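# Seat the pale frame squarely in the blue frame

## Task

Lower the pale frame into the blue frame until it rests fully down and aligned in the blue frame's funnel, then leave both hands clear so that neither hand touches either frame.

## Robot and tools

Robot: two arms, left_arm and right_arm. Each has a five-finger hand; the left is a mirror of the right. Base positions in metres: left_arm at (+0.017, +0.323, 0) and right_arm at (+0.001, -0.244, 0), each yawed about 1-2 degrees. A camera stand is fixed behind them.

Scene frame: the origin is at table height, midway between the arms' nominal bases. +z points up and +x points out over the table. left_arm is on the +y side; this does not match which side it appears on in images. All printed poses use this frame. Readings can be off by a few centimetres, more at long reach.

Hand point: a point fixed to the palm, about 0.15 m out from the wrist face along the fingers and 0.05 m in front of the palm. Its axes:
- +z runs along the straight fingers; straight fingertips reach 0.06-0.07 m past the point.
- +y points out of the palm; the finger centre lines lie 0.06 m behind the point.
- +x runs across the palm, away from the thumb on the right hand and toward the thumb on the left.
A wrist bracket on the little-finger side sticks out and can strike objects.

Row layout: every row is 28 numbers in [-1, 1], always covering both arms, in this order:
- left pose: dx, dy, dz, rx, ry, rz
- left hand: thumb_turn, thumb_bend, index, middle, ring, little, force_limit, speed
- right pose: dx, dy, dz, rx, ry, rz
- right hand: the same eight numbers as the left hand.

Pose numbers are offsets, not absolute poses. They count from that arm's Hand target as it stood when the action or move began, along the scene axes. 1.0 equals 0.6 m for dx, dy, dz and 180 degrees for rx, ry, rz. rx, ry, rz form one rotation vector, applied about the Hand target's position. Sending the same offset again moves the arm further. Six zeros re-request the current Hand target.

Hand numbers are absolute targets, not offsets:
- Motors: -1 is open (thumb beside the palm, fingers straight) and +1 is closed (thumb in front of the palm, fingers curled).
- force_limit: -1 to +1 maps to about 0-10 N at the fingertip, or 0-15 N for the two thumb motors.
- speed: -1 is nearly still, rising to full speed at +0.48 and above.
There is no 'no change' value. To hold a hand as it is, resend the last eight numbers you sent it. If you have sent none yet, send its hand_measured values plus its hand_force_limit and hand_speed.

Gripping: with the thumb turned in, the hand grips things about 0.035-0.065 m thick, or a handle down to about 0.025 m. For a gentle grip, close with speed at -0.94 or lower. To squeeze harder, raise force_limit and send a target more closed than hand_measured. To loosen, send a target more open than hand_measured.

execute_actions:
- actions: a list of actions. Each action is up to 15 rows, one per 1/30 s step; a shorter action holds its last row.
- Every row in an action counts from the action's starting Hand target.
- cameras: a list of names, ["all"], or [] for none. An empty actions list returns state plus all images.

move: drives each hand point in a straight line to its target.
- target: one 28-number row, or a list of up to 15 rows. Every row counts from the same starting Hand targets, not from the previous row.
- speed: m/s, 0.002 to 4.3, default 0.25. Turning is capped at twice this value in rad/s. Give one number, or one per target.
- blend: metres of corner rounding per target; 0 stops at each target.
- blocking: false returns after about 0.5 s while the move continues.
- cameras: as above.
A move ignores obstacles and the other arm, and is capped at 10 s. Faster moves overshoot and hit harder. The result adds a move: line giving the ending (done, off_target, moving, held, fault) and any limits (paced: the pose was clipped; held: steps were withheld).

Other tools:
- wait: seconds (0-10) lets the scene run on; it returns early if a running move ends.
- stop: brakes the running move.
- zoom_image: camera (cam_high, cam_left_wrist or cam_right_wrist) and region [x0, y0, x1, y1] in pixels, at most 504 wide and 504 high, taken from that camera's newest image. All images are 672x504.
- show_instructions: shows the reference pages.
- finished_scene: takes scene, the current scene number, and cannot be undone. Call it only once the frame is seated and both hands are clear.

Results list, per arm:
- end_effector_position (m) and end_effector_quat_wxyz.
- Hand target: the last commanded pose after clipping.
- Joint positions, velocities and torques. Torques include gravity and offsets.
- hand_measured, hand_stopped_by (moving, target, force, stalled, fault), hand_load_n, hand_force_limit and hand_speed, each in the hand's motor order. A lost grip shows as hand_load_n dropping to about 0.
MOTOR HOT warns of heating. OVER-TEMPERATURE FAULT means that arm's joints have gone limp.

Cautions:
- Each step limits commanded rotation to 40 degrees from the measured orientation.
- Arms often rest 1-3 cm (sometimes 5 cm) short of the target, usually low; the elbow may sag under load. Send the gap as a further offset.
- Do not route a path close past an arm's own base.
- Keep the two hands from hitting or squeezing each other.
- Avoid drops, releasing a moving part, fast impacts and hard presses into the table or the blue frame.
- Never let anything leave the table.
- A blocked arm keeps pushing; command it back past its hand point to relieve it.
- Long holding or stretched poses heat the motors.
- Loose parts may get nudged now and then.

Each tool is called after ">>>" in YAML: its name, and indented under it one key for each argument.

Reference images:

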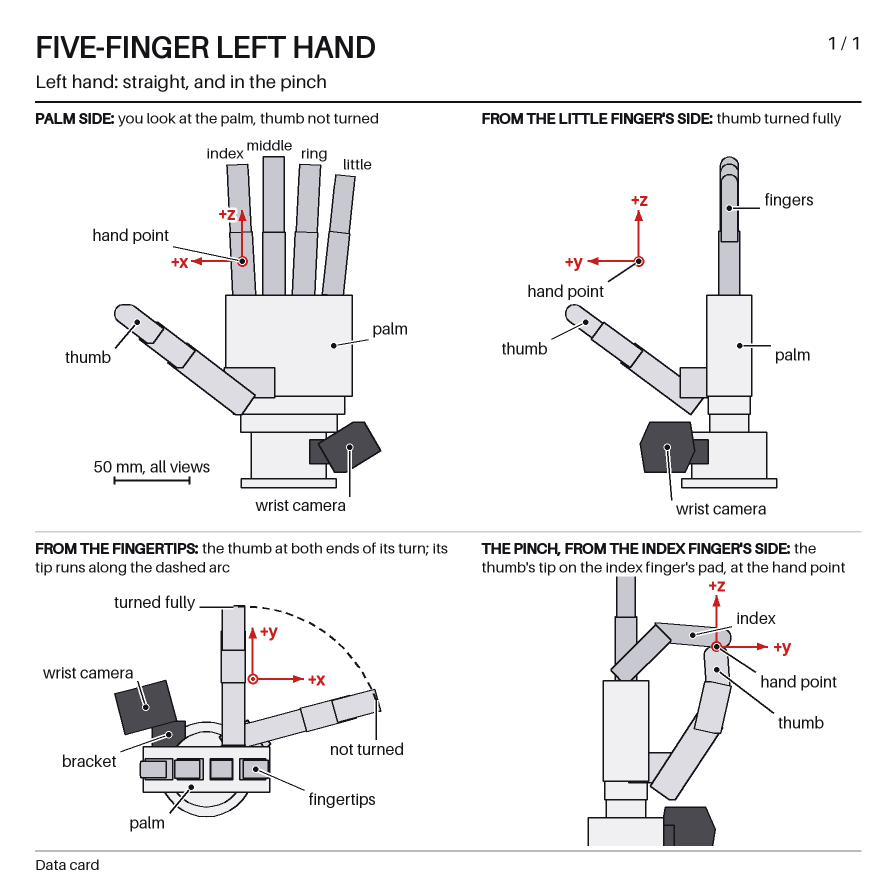

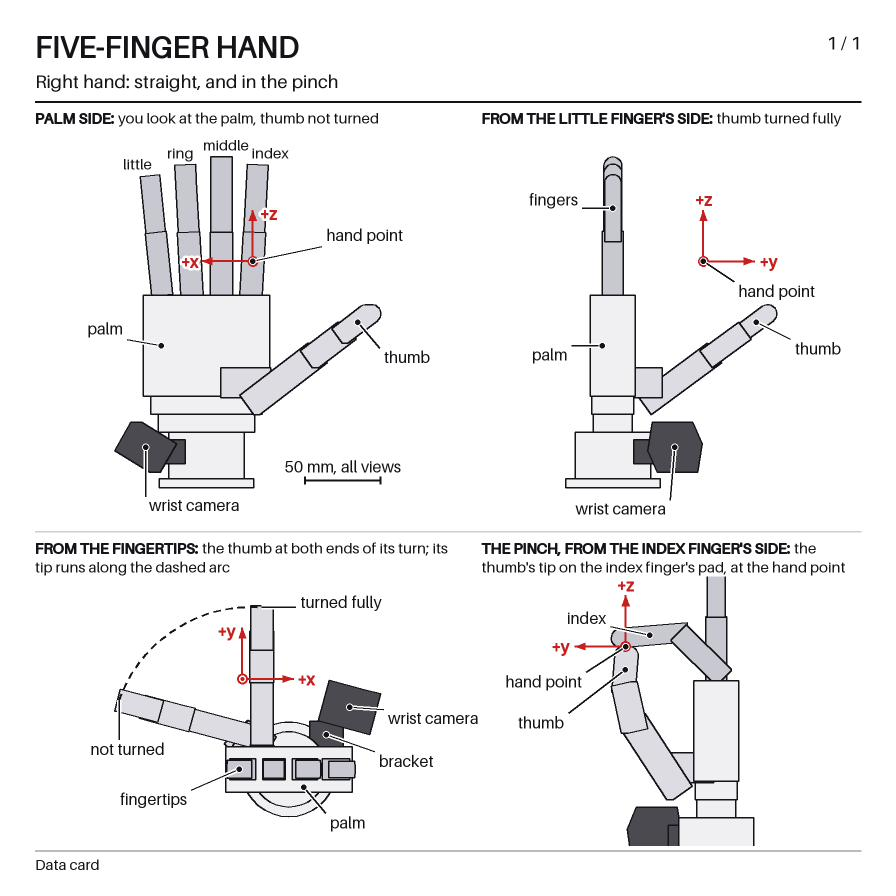

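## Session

>>> execute_actions:
  actions: []

Scene clock: 0.00 s.
left_arm: end_effector_position=(+0.4697, +0.4019, +0.1195) hand_measured=(-1.000, -1.000, -1.000, -1.000, -1.000, -1.000) hand_load_n=(+0.0, +0.0, +0.0, +0.0, +0.0, +0.0) hand_stopped_by=(target, target, target, target, target, target) hand_force_limit=0.00 hand_speed=-0.80 end_effector_quat_wxyz=(-0.096, -0.121, +0.987, -0.030) | right_arm: end_effector_position=(+0.3958, +0.0504, +0.1275) hand_measured=(-1.000, -1.000, -1.000, -1.000, -1.000, -1.000) hand_load_n=(+0.0, +0.0, +0.0, +0.0, +0.0, +0.0) hand_stopped_by=(target, target, target, target, target, target) hand_force_limit=0.00 hand_speed=-0.80 end_effector_quat_wxyz=(-0.427, +0.883, +0.161, -0.108)
Joint positions: left_arm=[0.125 1.817 1.545 -1.489 0.068 1.415] | right_arm=[0.448 1.753 1.421 -1.272 -0.911 -1.545]
Joint velocities: within noise
Joint torques (N m): no reading
Heat: left arm: hottest elbow 22 °C; right arm: hottest elbow 21 °C.
Hand target: left_arm +0.4777, +0.4026, +0.1261; -0.085, -0.121, +0.989, -0.031 | right_arm +0.4035, +0.0537, +0.1354; -0.429, +0.883, +0.166, -0.097

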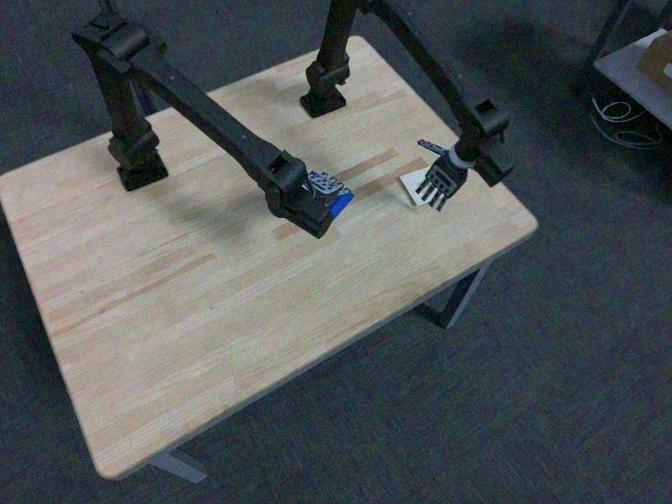

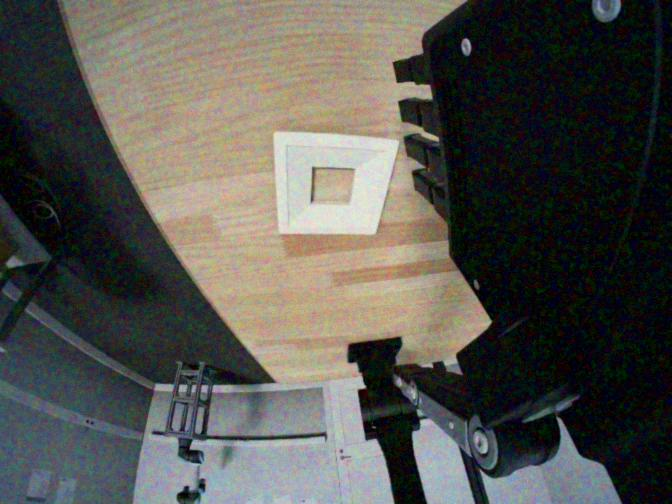

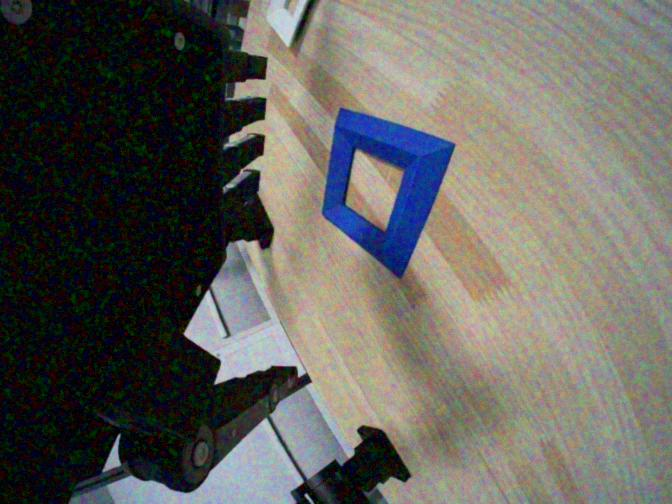

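>>> zoom_image:
  camera: "cam_left_wrist"
  region: [250, 100, 430, 260]

>>> zoom_image:
  camera: "cam_right_wrist"
  region: [300, 90, 480, 290]

Scaled by 2.800 from the camera's 672x504 image, which has a finer 960x720 frame.

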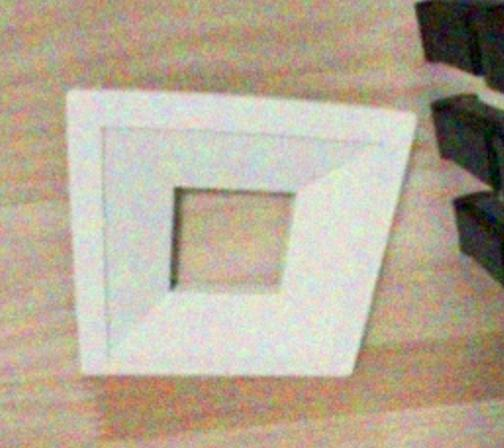

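Scaled by 2.520 from the camera's 672x504 image, which has a finer 960x720 frame.

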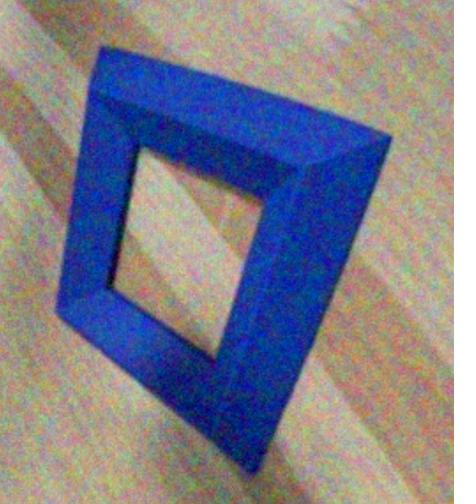

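>>> move:
  target:
    - [0.02,0,0.073,-0.1612,-0.2738,0.3909,1,-1,0.2,0.2,-1,-1,0,0.3,-0.08,-0.2,0.15,0,0,-0.14,-1,-1,-1,-1,-1,-1,0,-0.8]
    - [0.042,-0.015,-0.102,-0.1612,-0.2738,0.3909,1,-1,0.2,0.2,-1,-1,0,0.3,-0.17,-0.42,0.27,0,0,-0.28,-1,-1,-1,-1,-1,-1,0,-0.8]
  speed: [0.3,0.2]
  blend: [0.02,0]
  cameras: ["cam_high","cam_left_wrist"]

>>> zoom_image:
  camera: "cam_high"
  region: [280, 150, 380, 250]

>>> zoom_image:
  camera: "cam_left_wrist"
  region: [0, 60, 350, 480]

Scene clock: 20.53 s.
left_arm: end_effector_position=(+0.4976, +0.3983, +0.0645) hand_measured=(+1.000, -1.000, +0.200, +0.200, -1.000, -1.000) hand_load_n=(+0.0, +0.0, +0.0, +0.0, +0.0, +0.0) hand_stopped_by=(target, target, target, target, target, target) hand_force_limit=0.00 hand_speed=0.30 end_effector_quat_wxyz=(-0.311, +0.600, -0.656, +0.335) | right_arm: end_effector_position=(+0.3013, -0.1955, +0.2924) hand_measured=(-1.000, -1.000, -1.000, -1.000, -1.000, -1.000) hand_load_n=(+0.0, +0.0, +0.0, +0.0, +0.0, +0.0) hand_stopped_by=(target, target, target, target, target, target) hand_force_limit=0.00 hand_speed=-0.80 end_effector_quat_wxyz=(-0.430, +0.869, -0.227, +0.088)
Joint positions: left_arm=[0.353 1.403 0.713 0.031 0.316 0.243] | right_arm=[-0.204 1.039 1.139 -1.411 -0.881 -1.186]
Joint torques (N m): left_arm=[-2.26 -6.12 7.43 2.3 -0.04 -0.18] | right_arm=[-1.67 -3.31 10.22 0.75 -0.75 0.01]
Heat: left arm: hottest elbow 27 °C; right arm: hottest elbow 23 °C.
Hand target: left_arm +0.5029, +0.3935, +0.0648; +0.312, -0.600, +0.654, -0.340 | right_arm +0.3016, -0.1983, +0.2975; -0.430, +0.869, -0.225, +0.095
Off the commanded pose: left_arm 0.007 m, 1 deg | right_arm 0.006 m, 1 deg.
move: done
Images, in order (width x height): cam_high 672x504, cam_left_wrist 672x504.

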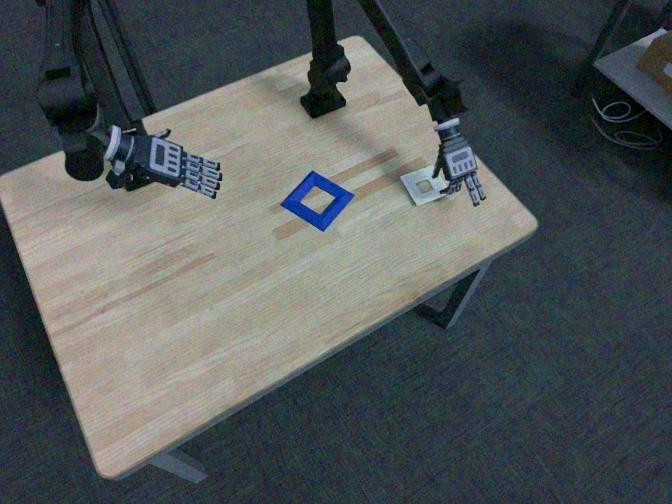

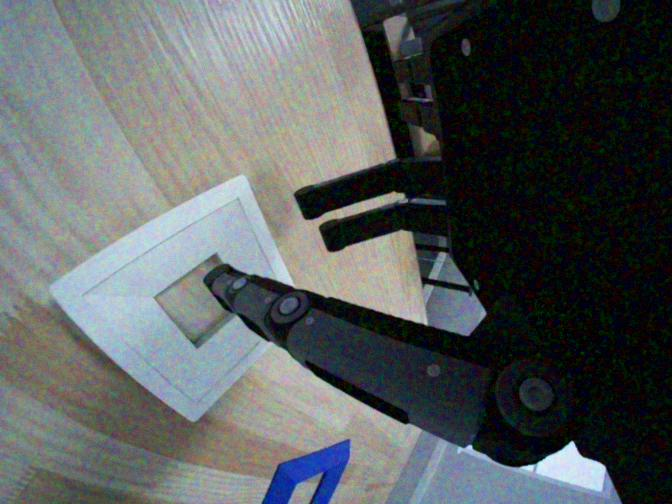

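Scaled by 5.040 from the camera's 672x504 image, which has a finer 960x720 frame.

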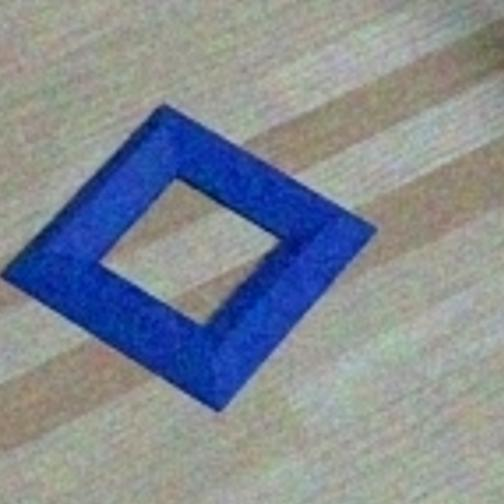

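Scaled by 1.200 from the camera's 672x504 image, which has a finer 960x720 frame.

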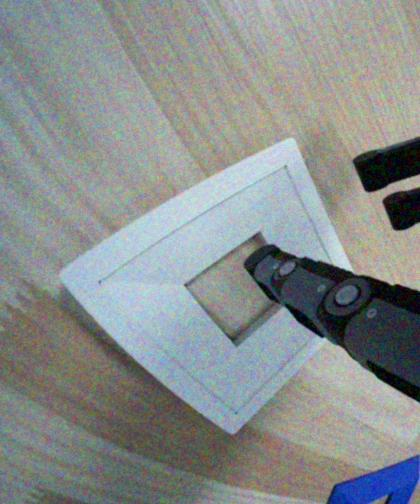

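>>> zoom_image:
  camera: "cam_high"
  region: [390, 150, 470, 220]

Scaled by 6.300 from the camera's 672x504 image, which has a finer 960x720 frame.

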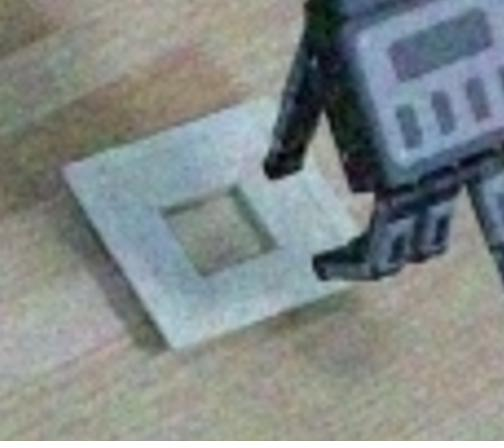

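>>> move:
  target:
    - [-0.005,-0.0385,-0.006,0,0,-0.003,1,-1,0.2,0.2,-1,-1,0,0.3,0,0,0,0,0,0,-1,-1,-1,-1,-1,-1,0,-0.8]
    - [-0.005,-0.0385,-0.046,0,0,-0.003,1,-1,0.2,0.2,-1,-1,0,0.3,0,0,0,0,0,0,-1,-1,-1,-1,-1,-1,0,-0.8]
  speed: 0.08
  blend: [0.005,0]
  cameras: ["cam_left_wrist"]

>>> zoom_image:
  camera: "cam_left_wrist"
  region: [0, 60, 350, 480]

Scene clock: 55.13 s.
left_arm: end_effector_position=(+0.4953, +0.3742, +0.0370) hand_measured=(+1.000, -1.000, +0.200, +0.200, -1.000, -1.000) hand_load_n=(+0.0, +0.0, +0.0, +0.0, +0.0, +0.0) hand_stopped_by=(target, target, target, target, target, target) hand_force_limit=0.00 hand_speed=0.30 end_effector_quat_wxyz=(-0.309, +0.596, -0.660, +0.337) | right_arm: end_effector_position=(+0.3013, -0.1955, +0.2924) hand_measured=(-1.000, -1.000, -1.000, -1.000, -1.000, -1.000) hand_load_n=(+0.0, +0.0, +0.0, +0.0, +0.0, +0.0) hand_stopped_by=(target, target, target, target, target, target) hand_force_limit=0.00 hand_speed=-0.80 end_effector_quat_wxyz=(-0.430, +0.870, -0.227, +0.089)
Joint positions: left_arm=[0.296 1.446 0.659 0.137 0.28 0.216] | right_arm=[-0.204 1.039 1.139 -1.411 -0.881 -1.187]
Joint torques (N m): left_arm=[-1.96 -6.24 6.94 2.26 -0.05 -0.18] | right_arm=[-1.32 -3.31 10.22 0.88 -0.75 0.04]
Heat: left arm: hottest elbow 27 °C; right arm: hottest elbow 28 °C.
Hand target: left_arm +0.4999, +0.3705, +0.0373; +0.310, -0.597, +0.657, -0.341 | right_arm +0.3016, -0.1983, +0.2975; -0.430, +0.869, -0.225, +0.095
Off the commanded pose: left_arm 0.006 m, 1 deg | right_arm 0.006 m, 1 deg.
move: done
Images, in order (width x height): cam_left_wrist 672x504.

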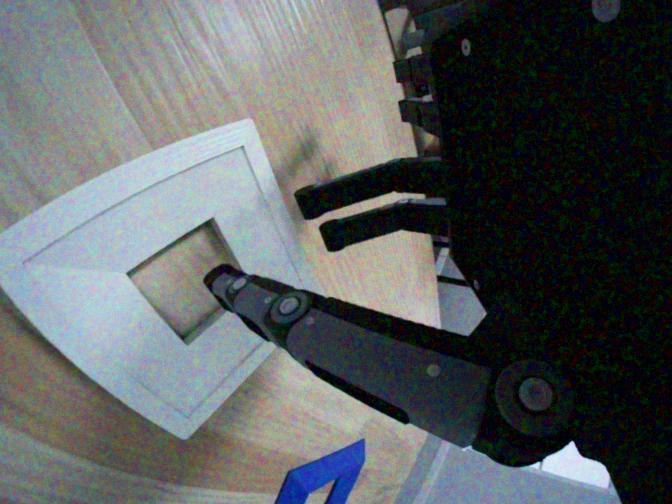

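Scaled by 1.200 from the camera's 672x504 image, which has a finer 960x720 frame.

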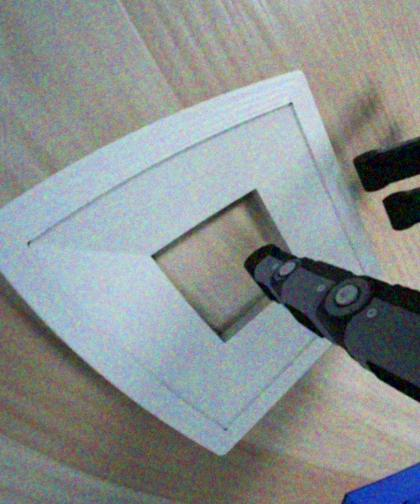

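>>> move:
  target: [-0.003,0.006,-0.0245,0,0,0,1,-1,0.2,0.2,-1,-1,0,0.3,0,0,0,0,0,0,-1,-1,-1,-1,-1,-1,0,-0.8]
  speed: 0.06
  cameras: ["cam_left_wrist"]

>>> zoom_image:
  camera: "cam_left_wrist"
  region: [0, 60, 350, 480]

Scene clock: 60.40 s.
left_arm: end_effector_position=(+0.4952, +0.3738, +0.0237) hand_measured=(+1.000, -1.000, +0.200, +0.200, -1.000, -1.000) hand_load_n=(+0.0, +0.0, +0.0, +0.0, +0.0, +0.0) hand_stopped_by=(target, target, target, target, target, target) hand_force_limit=0.00 hand_speed=0.30 end_effector_quat_wxyz=(-0.309, +0.596, -0.660, +0.338) | right_arm: end_effector_position=(+0.3013, -0.1955, +0.2924) hand_measured=(-1.000, -1.000, -1.000, -1.000, -1.000, -1.000) hand_load_n=(+0.0, +0.0, +0.0, -0.5, +0.0, +0.0) hand_stopped_by=(target, target, target, target, target, target) hand_force_limit=0.00 hand_speed=-0.80 end_effector_quat_wxyz=(-0.430, +0.870, -0.227, +0.089)
Joint positions: left_arm=[0.296 1.48 0.644 0.187 0.282 0.215] | right_arm=[-0.204 1.039 1.139 -1.411 -0.881 -1.187]
Joint torques (N m): left_arm=[-1.32 -6.18 6.5 2.32 0.15 -0.1] | right_arm=[-1.38 -3.25 10.19 0.75 -0.72 0.02]
Heat: left arm: hottest elbow 27 °C; right arm: hottest elbow 29 °C.
Hand target: left_arm +0.4981, +0.3741, +0.0226; +0.310, -0.597, +0.656, -0.341 | right_arm +0.3016, -0.1983, +0.2975; -0.430, +0.869, -0.225, +0.095
Off the commanded pose: left_arm 0.003 m, 1 deg | right_arm 0.006 m, 1 deg.
move: done
Images, in order (width x height): cam_left_wrist 672x504.

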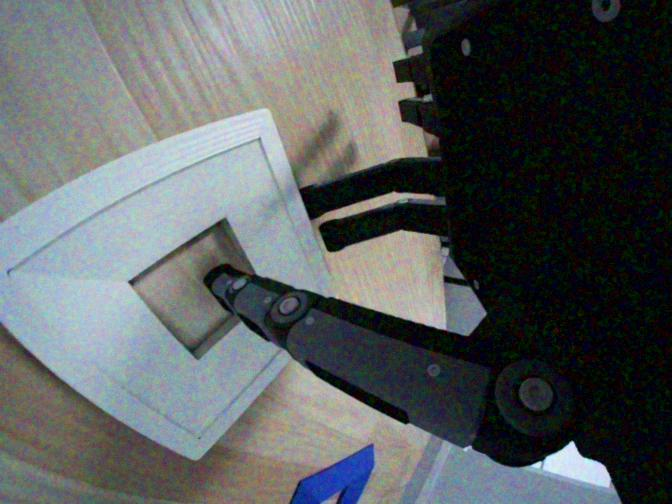

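Scaled by 1.200 from the camera's 672x504 image, which has a finer 960x720 frame.

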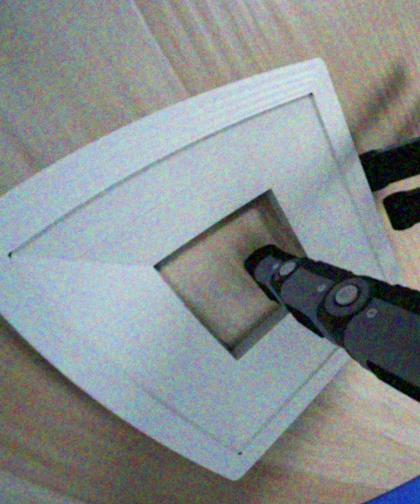

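>>> move:
  target:
    - [0,0.003,-0.003,0,0,0,1,-0.8,0.2,0.2,-1,-1,-0.4,-0.8,0,0,0,0,0,0,-1,-1,-1,-1,-1,-1,0,-0.8]
    - [0,0.003,-0.007,0,0,0,1,-0.5,0.2,0.2,-1,-1,0.1,-0.9,0,0,0,0,0,0,-1,-1,-1,-1,-1,-1,0,-0.8]
  speed: 0.06
  cameras: []

>>> move:
  target: [0,0,0,0,0,0,1,-0.5,0.5,0.5,-1,-1,-0.2,-0.9,0,0,0,0,0,0,-1,-1,-1,-1,-1,-1,0,-0.8]
  speed: 0.06
  cameras: ["cam_left_wrist"]

Scene clock: 65.00 s.
left_arm: end_effector_position=(+0.4969, +0.3734, +0.0223) hand_measured=(+1.000, -0.778, +0.200, +0.200, -1.000, -1.000) hand_load_n=(+2.0, +8.5, +0.0, +5.0, +0.0, +0.0) hand_stopped_by=(target, force, target, target, target, target) hand_force_limit=0.10 hand_speed=-0.90 end_effector_quat_wxyz=(-0.310, +0.594, -0.660, +0.340) | right_arm: end_effector_position=(+0.3013, -0.1955, +0.2924) hand_measured=(-1.000, -1.000, -1.000, -1.000, -1.000, -1.000) hand_load_n=(+0.0, +0.0, +0.0, +0.0, +0.0, +0.0) hand_stopped_by=(target, target, target, target, target, target) hand_force_limit=0.00 hand_speed=-0.80 end_effector_quat_wxyz=(-0.430, +0.870, -0.227, +0.089)
Joint positions: left_arm=[0.296 1.488 0.644 0.2 0.287 0.215] | right_arm=[-0.204 1.039 1.139 -1.411 -0.881 -1.187]
Joint torques (N m): left_arm=[-0.73 -6.01 6.31 2.3 0.12 -0.07] | right_arm=[-1.26 -3.6 10.22 0.77 -0.74 0.02]
Heat: left arm: hottest elbow 28 °C; right arm: hottest elbow 29 °C.
Hand target: left_arm +0.4982, +0.3759, +0.0185; +0.310, -0.597, +0.656, -0.342 | right_arm +0.3016, -0.1983, +0.2975; -0.430, +0.869, -0.225, +0.095
Off the commanded pose: left_arm 0.005 m, 1 deg | right_arm 0.006 m, 1 deg.
move: done
No camera images: "cameras" was empty.

Scene clock: 65.50 s.
left_arm: end_effector_position=(+0.4972, +0.3734, +0.0225) hand_measured=(+1.000, -0.778, +0.234, +0.200, -1.000, -1.000) hand_load_n=(+0.5, +9.0, +5.0, +3.5, +0.0, +0.0) hand_stopped_by=(target, force, force, force, target, target) hand_force_limit=-0.20 hand_speed=-0.90 end_effector_quat_wxyz=(-0.311, +0.593, -0.660, +0.341) | right_arm: end_effector_position=(+0.3013, -0.1955, +0.2924) hand_measured=(-1.000, -1.000, -1.000, -1.000, -1.000, -1.000) hand_load_n=(+0.0, +0.0, +0.0, +0.0, +0.0, +0.0) hand_stopped_by=(target, target, target, target, target, target) hand_force_limit=0.00 hand_speed=-0.80 end_effector_quat_wxyz=(-0.430, +0.870, -0.227, +0.089)
Joint positions: left_arm=[0.296 1.488 0.644 0.201 0.287 0.215] | right_arm=[-0.204 1.039 1.139 -1.411 -0.881 -1.187]
Joint torques (N m): left_arm=[-0.79 -6.12 6.3 2.3 0.12 -0.07] | right_arm=[-1.61 -3.49 10.33 0.85 -0.75 0.02]
Heat: left arm: hottest elbow 28 °C; right arm: hottest elbow 29 °C.
Hand target: left_arm +0.4982, +0.3760, +0.0185; +0.310, -0.597, +0.656, -0.342 | right_arm +0.3016, -0.1983, +0.2975; -0.430, +0.869, -0.225, +0.095
Off the commanded pose: left_arm 0.005 m, 1 deg | right_arm 0.006 m, 1 deg.
move: done
Images, in order (width x height): cam_left_wrist 672x504.

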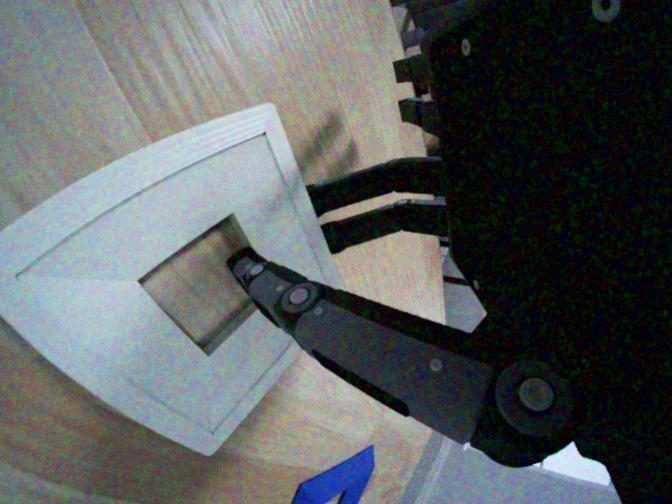

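>>> move:
  target: [0.03,0,0.15,0,0,0,1,-0.5,0.5,0.5,-1,-1,-0.2,-0.9,0,0,0,0,0,0,-1,-1,-1,-1,-1,-1,0,-0.8]
  speed: 0.25
  cameras: ["cam_high","cam_left_wrist"]

Scene clock: 71.57 s.
left_arm: end_effector_position=(+0.4998, +0.3748, +0.0909) hand_measured=(+1.000, -0.778, +0.234, +0.200, -1.000, -1.000) hand_load_n=(-2.0, +8.0, +3.0, +1.0, +0.0, +0.0) hand_stopped_by=(target, force, force, force, target, target) hand_force_limit=-0.20 hand_speed=-0.90 end_effector_quat_wxyz=(-0.300, +0.601, -0.662, +0.333) | right_arm: end_effector_position=(+0.3013, -0.1955, +0.2924) hand_measured=(-1.000, -1.000, -1.000, -1.000, -1.000, -1.000) hand_load_n=(-0.5, +0.0, +0.0, -0.5, +0.0, +0.0) hand_stopped_by=(target, target, target, target, target, target) hand_force_limit=0.00 hand_speed=-0.80 end_effector_quat_wxyz=(-0.430, +0.870, -0.227, +0.089)
Joint positions: left_arm=[0.296 1.347 0.754 -0.079 0.282 0.214] | right_arm=[-0.204 1.039 1.139 -1.411 -0.881 -1.187]
Joint torques (N m): left_arm=[-1.73 -6.36 10.61 1.47 -0.04 -0.14] | right_arm=[-1.14 -3.9 10.24 0.81 -0.74 0.02]
Heat: left arm: hottest elbow 28 °C; right arm: hottest elbow 30 °C.
Hand target: left_arm +0.5161, +0.3759, +0.1083; +0.310, -0.597, +0.657, -0.342 | right_arm +0.3016, -0.1983, +0.2975; -0.430, +0.869, -0.225, +0.095
Off the commanded pose: left_arm 0.024 m, 2 deg | right_arm 0.006 m, 1 deg.
move: off_target (left_arm)
Images, in order (width x height): cam_high 672x504, cam_left_wrist 672x504.

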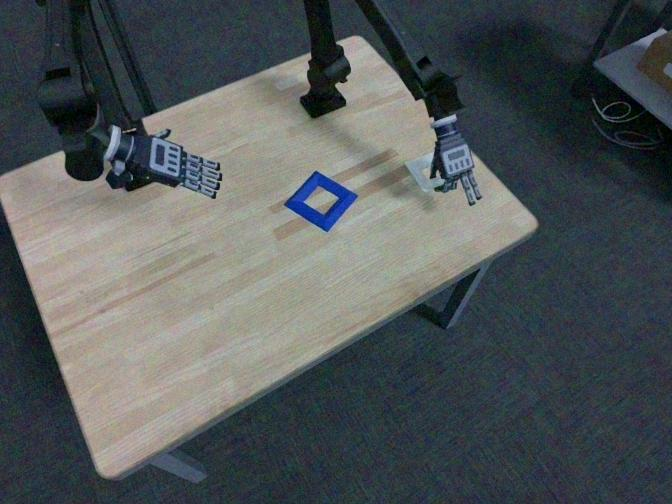

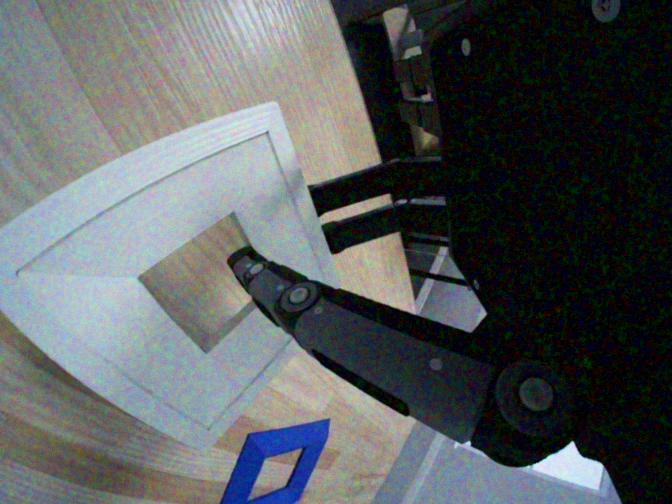

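>>> move:
  target:
    - [-0.2185,-0.425,0.01,0,0,0.172,1,-0.5,0.5,0.5,-1,-1,-0.2,-0.9,0,0,0,0,0,0,-1,-1,-1,-1,-1,-1,0,-0.8]
    - [-0.2185,-0.425,-0.04,0,0,0.172,1,-0.5,0.5,0.5,-1,-1,-0.2,-0.9,0,0,0,0,0,0,-1,-1,-1,-1,-1,-1,0,-0.8]
  speed: [0.15,0.08]
  blend: [0.01,0]
  cameras: ["cam_high","cam_left_wrist"]

>>> zoom_image:
  camera: "cam_high"
  region: [270, 140, 370, 240]

>>> zoom_image:
  camera: "cam_left_wrist"
  region: [0, 60, 350, 480]

Scene clock: 76.47 s.
left_arm: end_effector_position=(+0.3740, +0.1365, +0.0711) hand_measured=(+1.000, -0.778, +0.234, +0.200, -1.000, -1.000) hand_load_n=(-2.0, +8.0, +3.0, +1.0, +0.0, +0.0) hand_stopped_by=(target, force, force, force, target, target) hand_force_limit=-0.20 hand_speed=-0.90 end_effector_quat_wxyz=(-0.394, +0.748, -0.483, +0.227) | right_arm: end_effector_position=(+0.3013, -0.1955, +0.2924) hand_measured=(-1.000, -1.000, -1.000, -1.000, -1.000, -1.000) hand_load_n=(+0.0, +0.0, +0.0, +0.0, +0.0, +0.0) hand_stopped_by=(target, target, target, target, target, target) hand_force_limit=0.00 hand_speed=-0.80 end_effector_quat_wxyz=(-0.430, +0.870, -0.227, +0.089)
Joint positions: left_arm=[-0.7 1.259 0.676 -0.541 -0.863 -0.958] | right_arm=[-0.204 1.039 1.139 -1.411 -0.881 -1.187]
Joint torques (N m): left_arm=[-2.2 -4.48 9.68 1.07 -0.68 -0.18] | right_arm=[-0.97 -3.49 10.29 0.87 -0.75 0.05]
Heat: left arm: hottest elbow 29 °C; right arm: hottest elbow 30 °C.
Hand target: left_arm +0.3850, +0.1209, +0.0842; -0.390, +0.750, -0.473, +0.246 | right_arm +0.3016, -0.1983, +0.2975; -0.430, +0.869, -0.225, +0.095
Off the commanded pose: left_arm 0.023 m, 2 deg | right_arm 0.006 m, 1 deg.
move: off_target (left_arm)
Images, in order (width x height): cam_high 672x504, cam_left_wrist 672x504.

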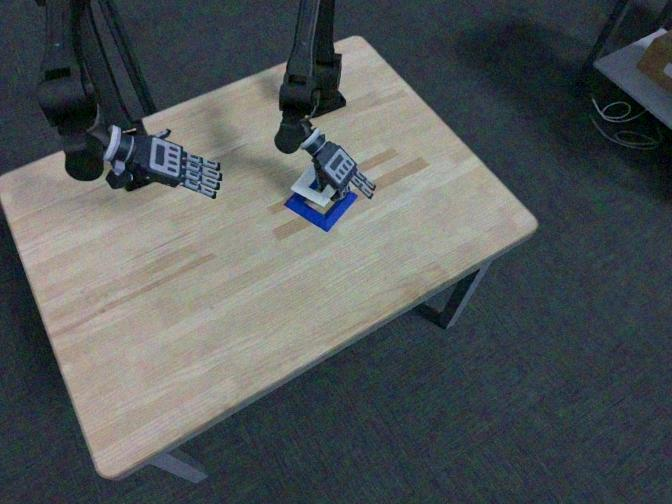

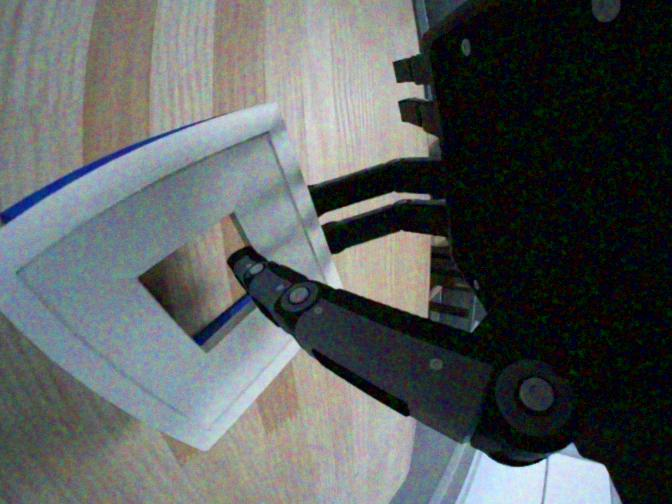

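Scaled by 5.040 from the camera's 672x504 image, which has a finer 960x720 frame.

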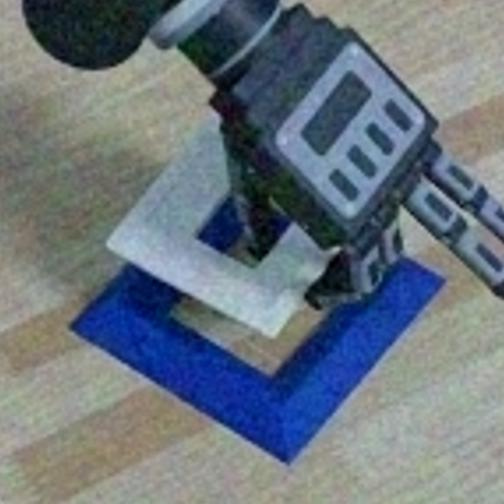

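Scaled by 1.200 from the camera's 672x504 image, which has a finer 960x720 frame.

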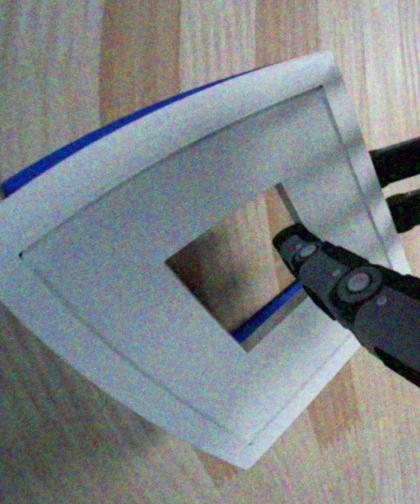

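>>> move:
  target: [-0.006,0.0408,-0.0453,0,0,0.01,1,-0.5,0.5,0.5,-1,-1,-0.2,-0.9,0,0,0,0,0,0,-1,-1,-1,-1,-1,-1,0,-0.8]
  speed: 0.07
  cameras: ["cam_high","cam_left_wrist"]

>>> zoom_image:
  camera: "cam_high"
  region: [270, 140, 370, 240]

>>> zoom_image:
  camera: "cam_left_wrist"
  region: [0, 60, 350, 480]

Scene clock: 87.80 s.
left_arm: end_effector_position=(+0.3758, +0.1447, +0.0564) hand_measured=(+1.000, -0.778, +0.234, +0.200, -1.000, -1.000) hand_load_n=(-2.0, +8.0, +3.0, +1.0, -0.5, +0.0) hand_stopped_by=(target, force, force, force, target, target) hand_force_limit=-0.20 hand_speed=-0.90 end_effector_quat_wxyz=(-0.394, +0.754, -0.469, +0.237) | right_arm: end_effector_position=(+0.3013, -0.1955, +0.2924) hand_measured=(-1.000, -1.000, -1.000, -1.000, -1.000, -1.000) hand_load_n=(+0.0, +0.0, +0.0, -0.5, +0.0, +0.0) hand_stopped_by=(target, target, target, target, target, target) hand_force_limit=0.00 hand_speed=-0.80 end_effector_quat_wxyz=(-0.430, +0.870, -0.227, +0.089)
Joint positions: left_arm=[-0.681 1.268 0.627 -0.452 -0.863 -0.959] | right_arm=[-0.204 1.039 1.139 -1.411 -0.881 -1.187]
Joint torques (N m): left_arm=[-0.5 -4.42 7.12 1.55 -0.54 -0.02] | right_arm=[-1.49 -3.37 10.18 0.75 -0.74 0.02]
Heat: left arm: hottest elbow 31 °C; right arm: hottest elbow 31 °C.
Hand target: left_arm +0.3814, +0.1453, +0.0571; -0.394, +0.758, -0.462, +0.240 | right_arm +0.3016, -0.1983, +0.2975; -0.430, +0.869, -0.225, +0.095
Off the commanded pose: left_arm 0.006 m, 1 deg | right_arm 0.006 m, 1 deg.
move: done
Images, in order (width x height): cam_high 672x504, cam_left_wrist 672x504.

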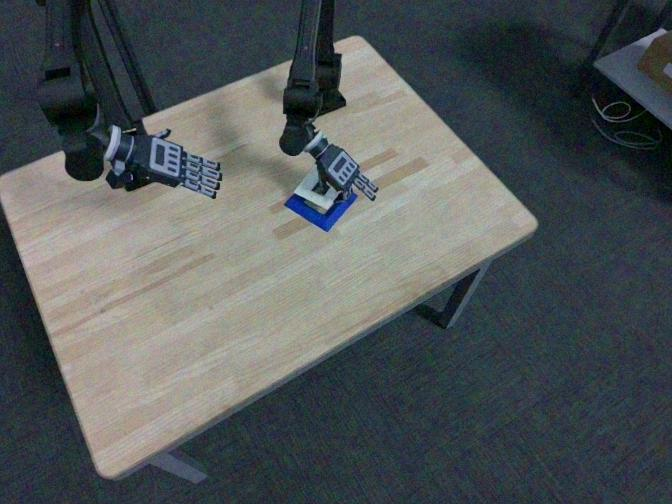

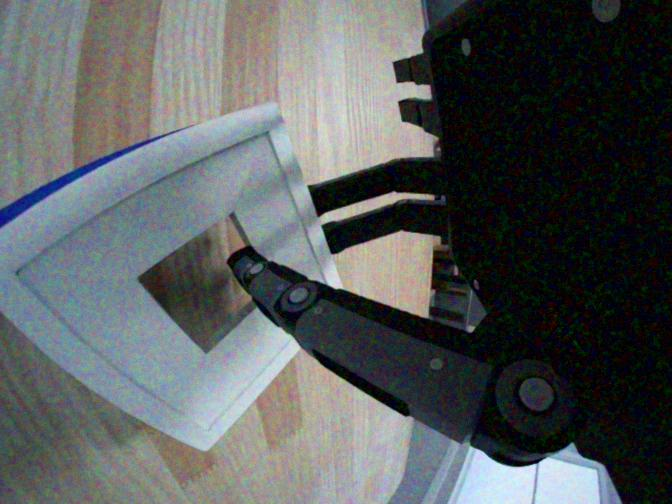

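Scaled by 5.040 from the camera's 672x504 image, which has a finer 960x720 frame.

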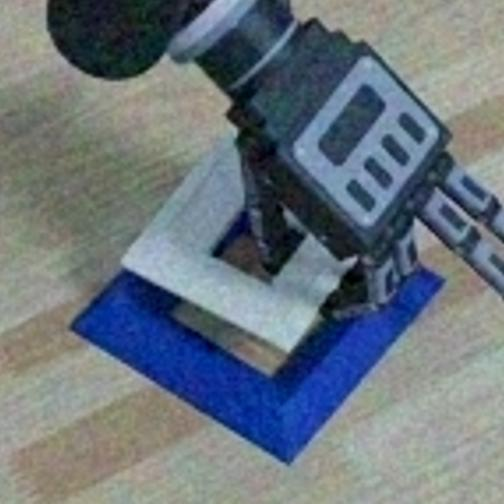

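Scaled by 1.200 from the camera's 672x504 image, which has a finer 960x720 frame.

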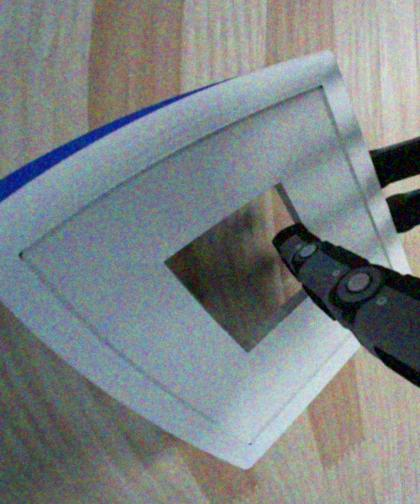

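>>> move:
  target: [-0.003,-0.0165,-0.0225,0,0,0.007,1,-0.5,0.5,0.5,-1,-1,-0.2,-0.9,0,0,0,0,0,0,-1,-1,-1,-1,-1,-1,0,-0.8]
  speed: 0.06
  cameras: ["cam_high","cam_left_wrist"]

>>> zoom_image:
  camera: "cam_high"
  region: [270, 140, 370, 240]

>>> zoom_image:
  camera: "cam_left_wrist"
  region: [0, 60, 350, 480]

Scene clock: 113.17 s.
left_arm: end_effector_position=(+0.3749, +0.1448, +0.0393) hand_measured=(+1.000, -0.778, +0.234, +0.200, -1.000, -1.000) hand_load_n=(-2.0, +8.0, +3.0, +1.5, +0.0, +0.0) hand_stopped_by=(target, force, force, force, target, target) hand_force_limit=-0.20 hand_speed=-0.90 end_effector_quat_wxyz=(-0.399, +0.761, -0.458, +0.226) | right_arm: end_effector_position=(+0.3013, -0.1955, +0.2924) hand_measured=(-1.000, -1.000, -1.000, -1.000, -1.000, -1.000) hand_load_n=(+0.0, +0.0, +0.0, +0.0, +0.0, +0.0) hand_stopped_by=(target, target, target, target, target, target) hand_force_limit=0.00 hand_speed=-0.80 end_effector_quat_wxyz=(-0.430, +0.870, -0.227, +0.089)
Joint positions: left_arm=[-0.691 1.324 0.627 -0.452 -0.883 -1.019] | right_arm=[-0.204 1.039 1.139 -1.411 -0.881 -1.187]
Joint torques (N m): left_arm=[-2.14 -4.6 7.65 1.03 -0.7 -0.16] | right_arm=[-1.32 -3.72 10.33 0.83 -0.76 0.03]
Heat: left arm: hottest elbow 30 °C; right arm: hottest elbow 32 °C.
Hand target: left_arm +0.3796, +0.1355, +0.0435; -0.397, +0.763, -0.453, +0.236 | right_arm +0.3016, -0.1983, +0.2975; -0.430, +0.869, -0.225, +0.095
Off the commanded pose: left_arm 0.011 m, 1 deg | right_arm 0.006 m, 1 deg.
move: off_target (left_arm)
Images, in order (width x height): cam_high 672x504, cam_left_wrist 672x504.

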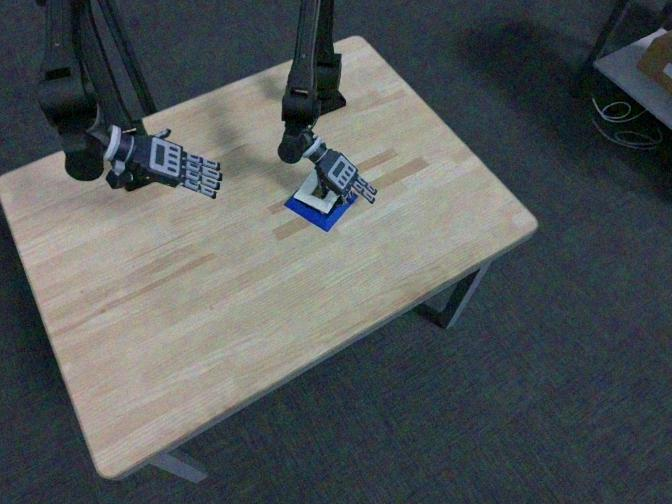

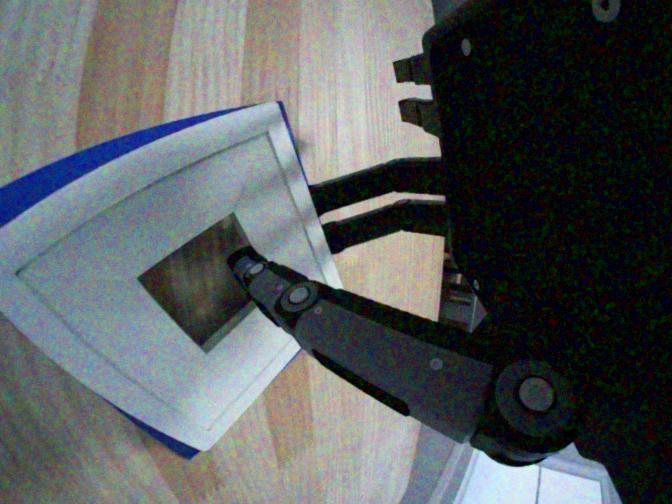

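Scaled by 5.040 from the camera's 672x504 image, which has a finer 960x720 frame.

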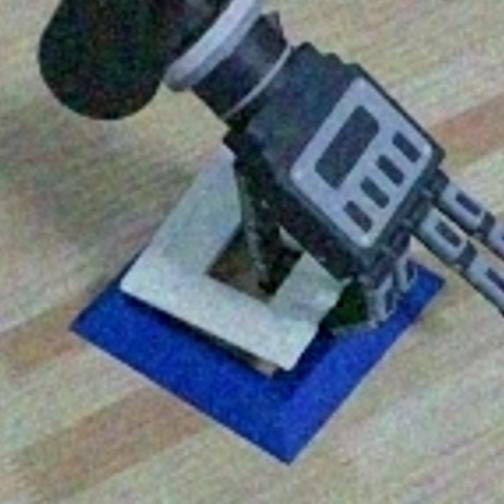

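Scaled by 1.200 from the camera's 672x504 image, which has a finer 960x720 frame.

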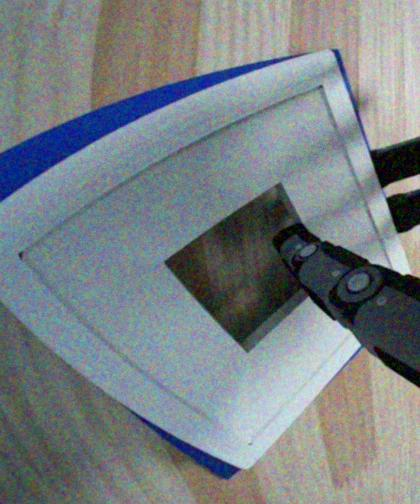

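>>> move:
  target:
    - [0.0082,-0.0085,0.03,-0.003,-0.0015,-0.0133,1,-0.5,0.5,0.5,-1,-1,-0.2,-0.9,0,0,0,0,0,0,-1,-1,-1,-1,-1,-1,0,-0.8]
    - [0.0082,-0.0085,0.004,-0.003,-0.0015,-0.0133,1,-0.5,0.5,0.5,-1,-1,-0.2,-0.9,0,0,0,0,0,0,-1,-1,-1,-1,-1,-1,0,-0.8]
  speed: 0.08
  cameras: ["cam_high","cam_left_wrist"]

>>> zoom_image:
  camera: "cam_high"
  region: [270, 140, 370, 240]

>>> zoom_image:
  camera: "cam_left_wrist"
  region: [0, 60, 350, 480]

Scene clock: 132.37 s.
left_arm: end_effector_position=(+0.3804, +0.1353, +0.0441) hand_measured=(+1.000, -0.778, +0.234, +0.200, -1.000, -1.000) hand_load_n=(-2.0, +7.5, +3.0, +1.0, +0.0, +0.0) hand_stopped_by=(target, force, force, force, target, target) hand_force_limit=-0.20 hand_speed=-0.90 end_effector_quat_wxyz=(-0.390, +0.757, -0.464, +0.243) | right_arm: end_effector_position=(+0.3013, -0.1955, +0.2924) hand_measured=(-1.000, -1.000, -1.000, -1.000, -1.000, -1.000) hand_load_n=(+0.0, +0.0, +0.0, +0.0, +0.0, +0.0) hand_stopped_by=(target, target, target, target, target, target) hand_force_limit=0.00 hand_speed=-0.80 end_effector_quat_wxyz=(-0.430, +0.870, -0.227, +0.089)
Joint positions: left_arm=[-0.691 1.317 0.627 -0.403 -0.862 -0.981] | right_arm=[-0.204 1.039 1.139 -1.411 -0.881 -1.187]
Joint torques (N m): left_arm=[-1.38 -4.72 7.2 1.62 -0.48 0.16] | right_arm=[-1.61 -4.01 10.29 0.87 -0.75 0.05]
Heat: left arm: hottest elbow 30 °C; right arm: hottest elbow 32 °C.
Hand target: left_arm +0.3845, +0.1304, +0.0459; -0.389, +0.754, -0.467, +0.248 | right_arm +0.3016, -0.1983, +0.2975; -0.430, +0.869, -0.225, +0.095
Off the commanded pose: left_arm 0.007 m, 1 deg | right_arm 0.006 m, 1 deg.
move: done
Images, in order (width x height): cam_high 672x504, cam_left_wrist 672x504.

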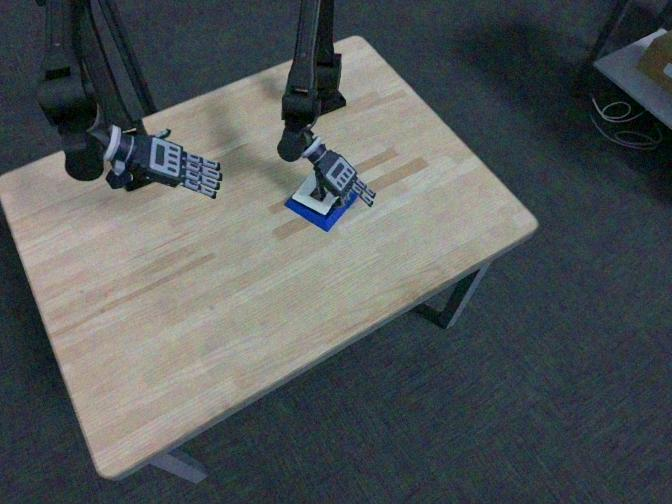

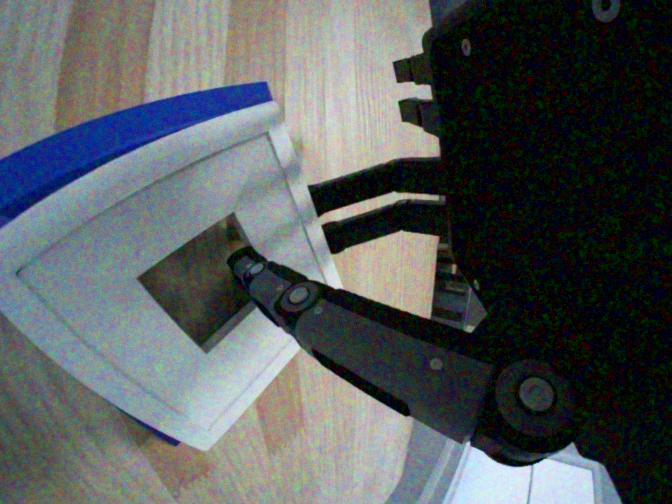

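Scaled by 5.040 from the camera's 672x504 image, which has a finer 960x720 frame.

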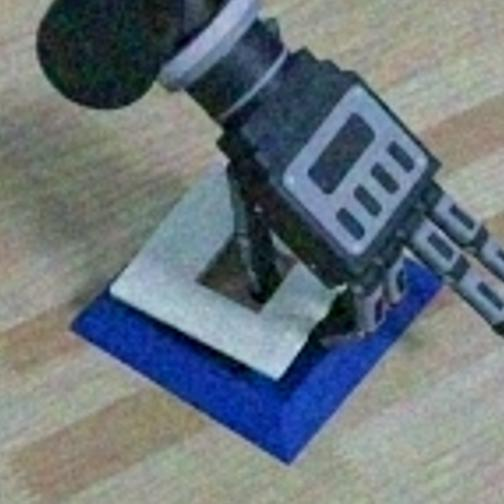

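Scaled by 1.200 from the camera's 672x504 image, which has a finer 960x720 frame.

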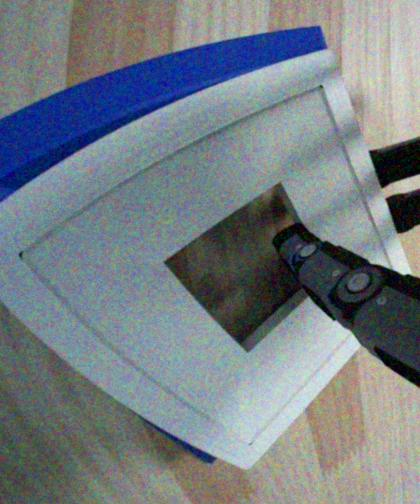

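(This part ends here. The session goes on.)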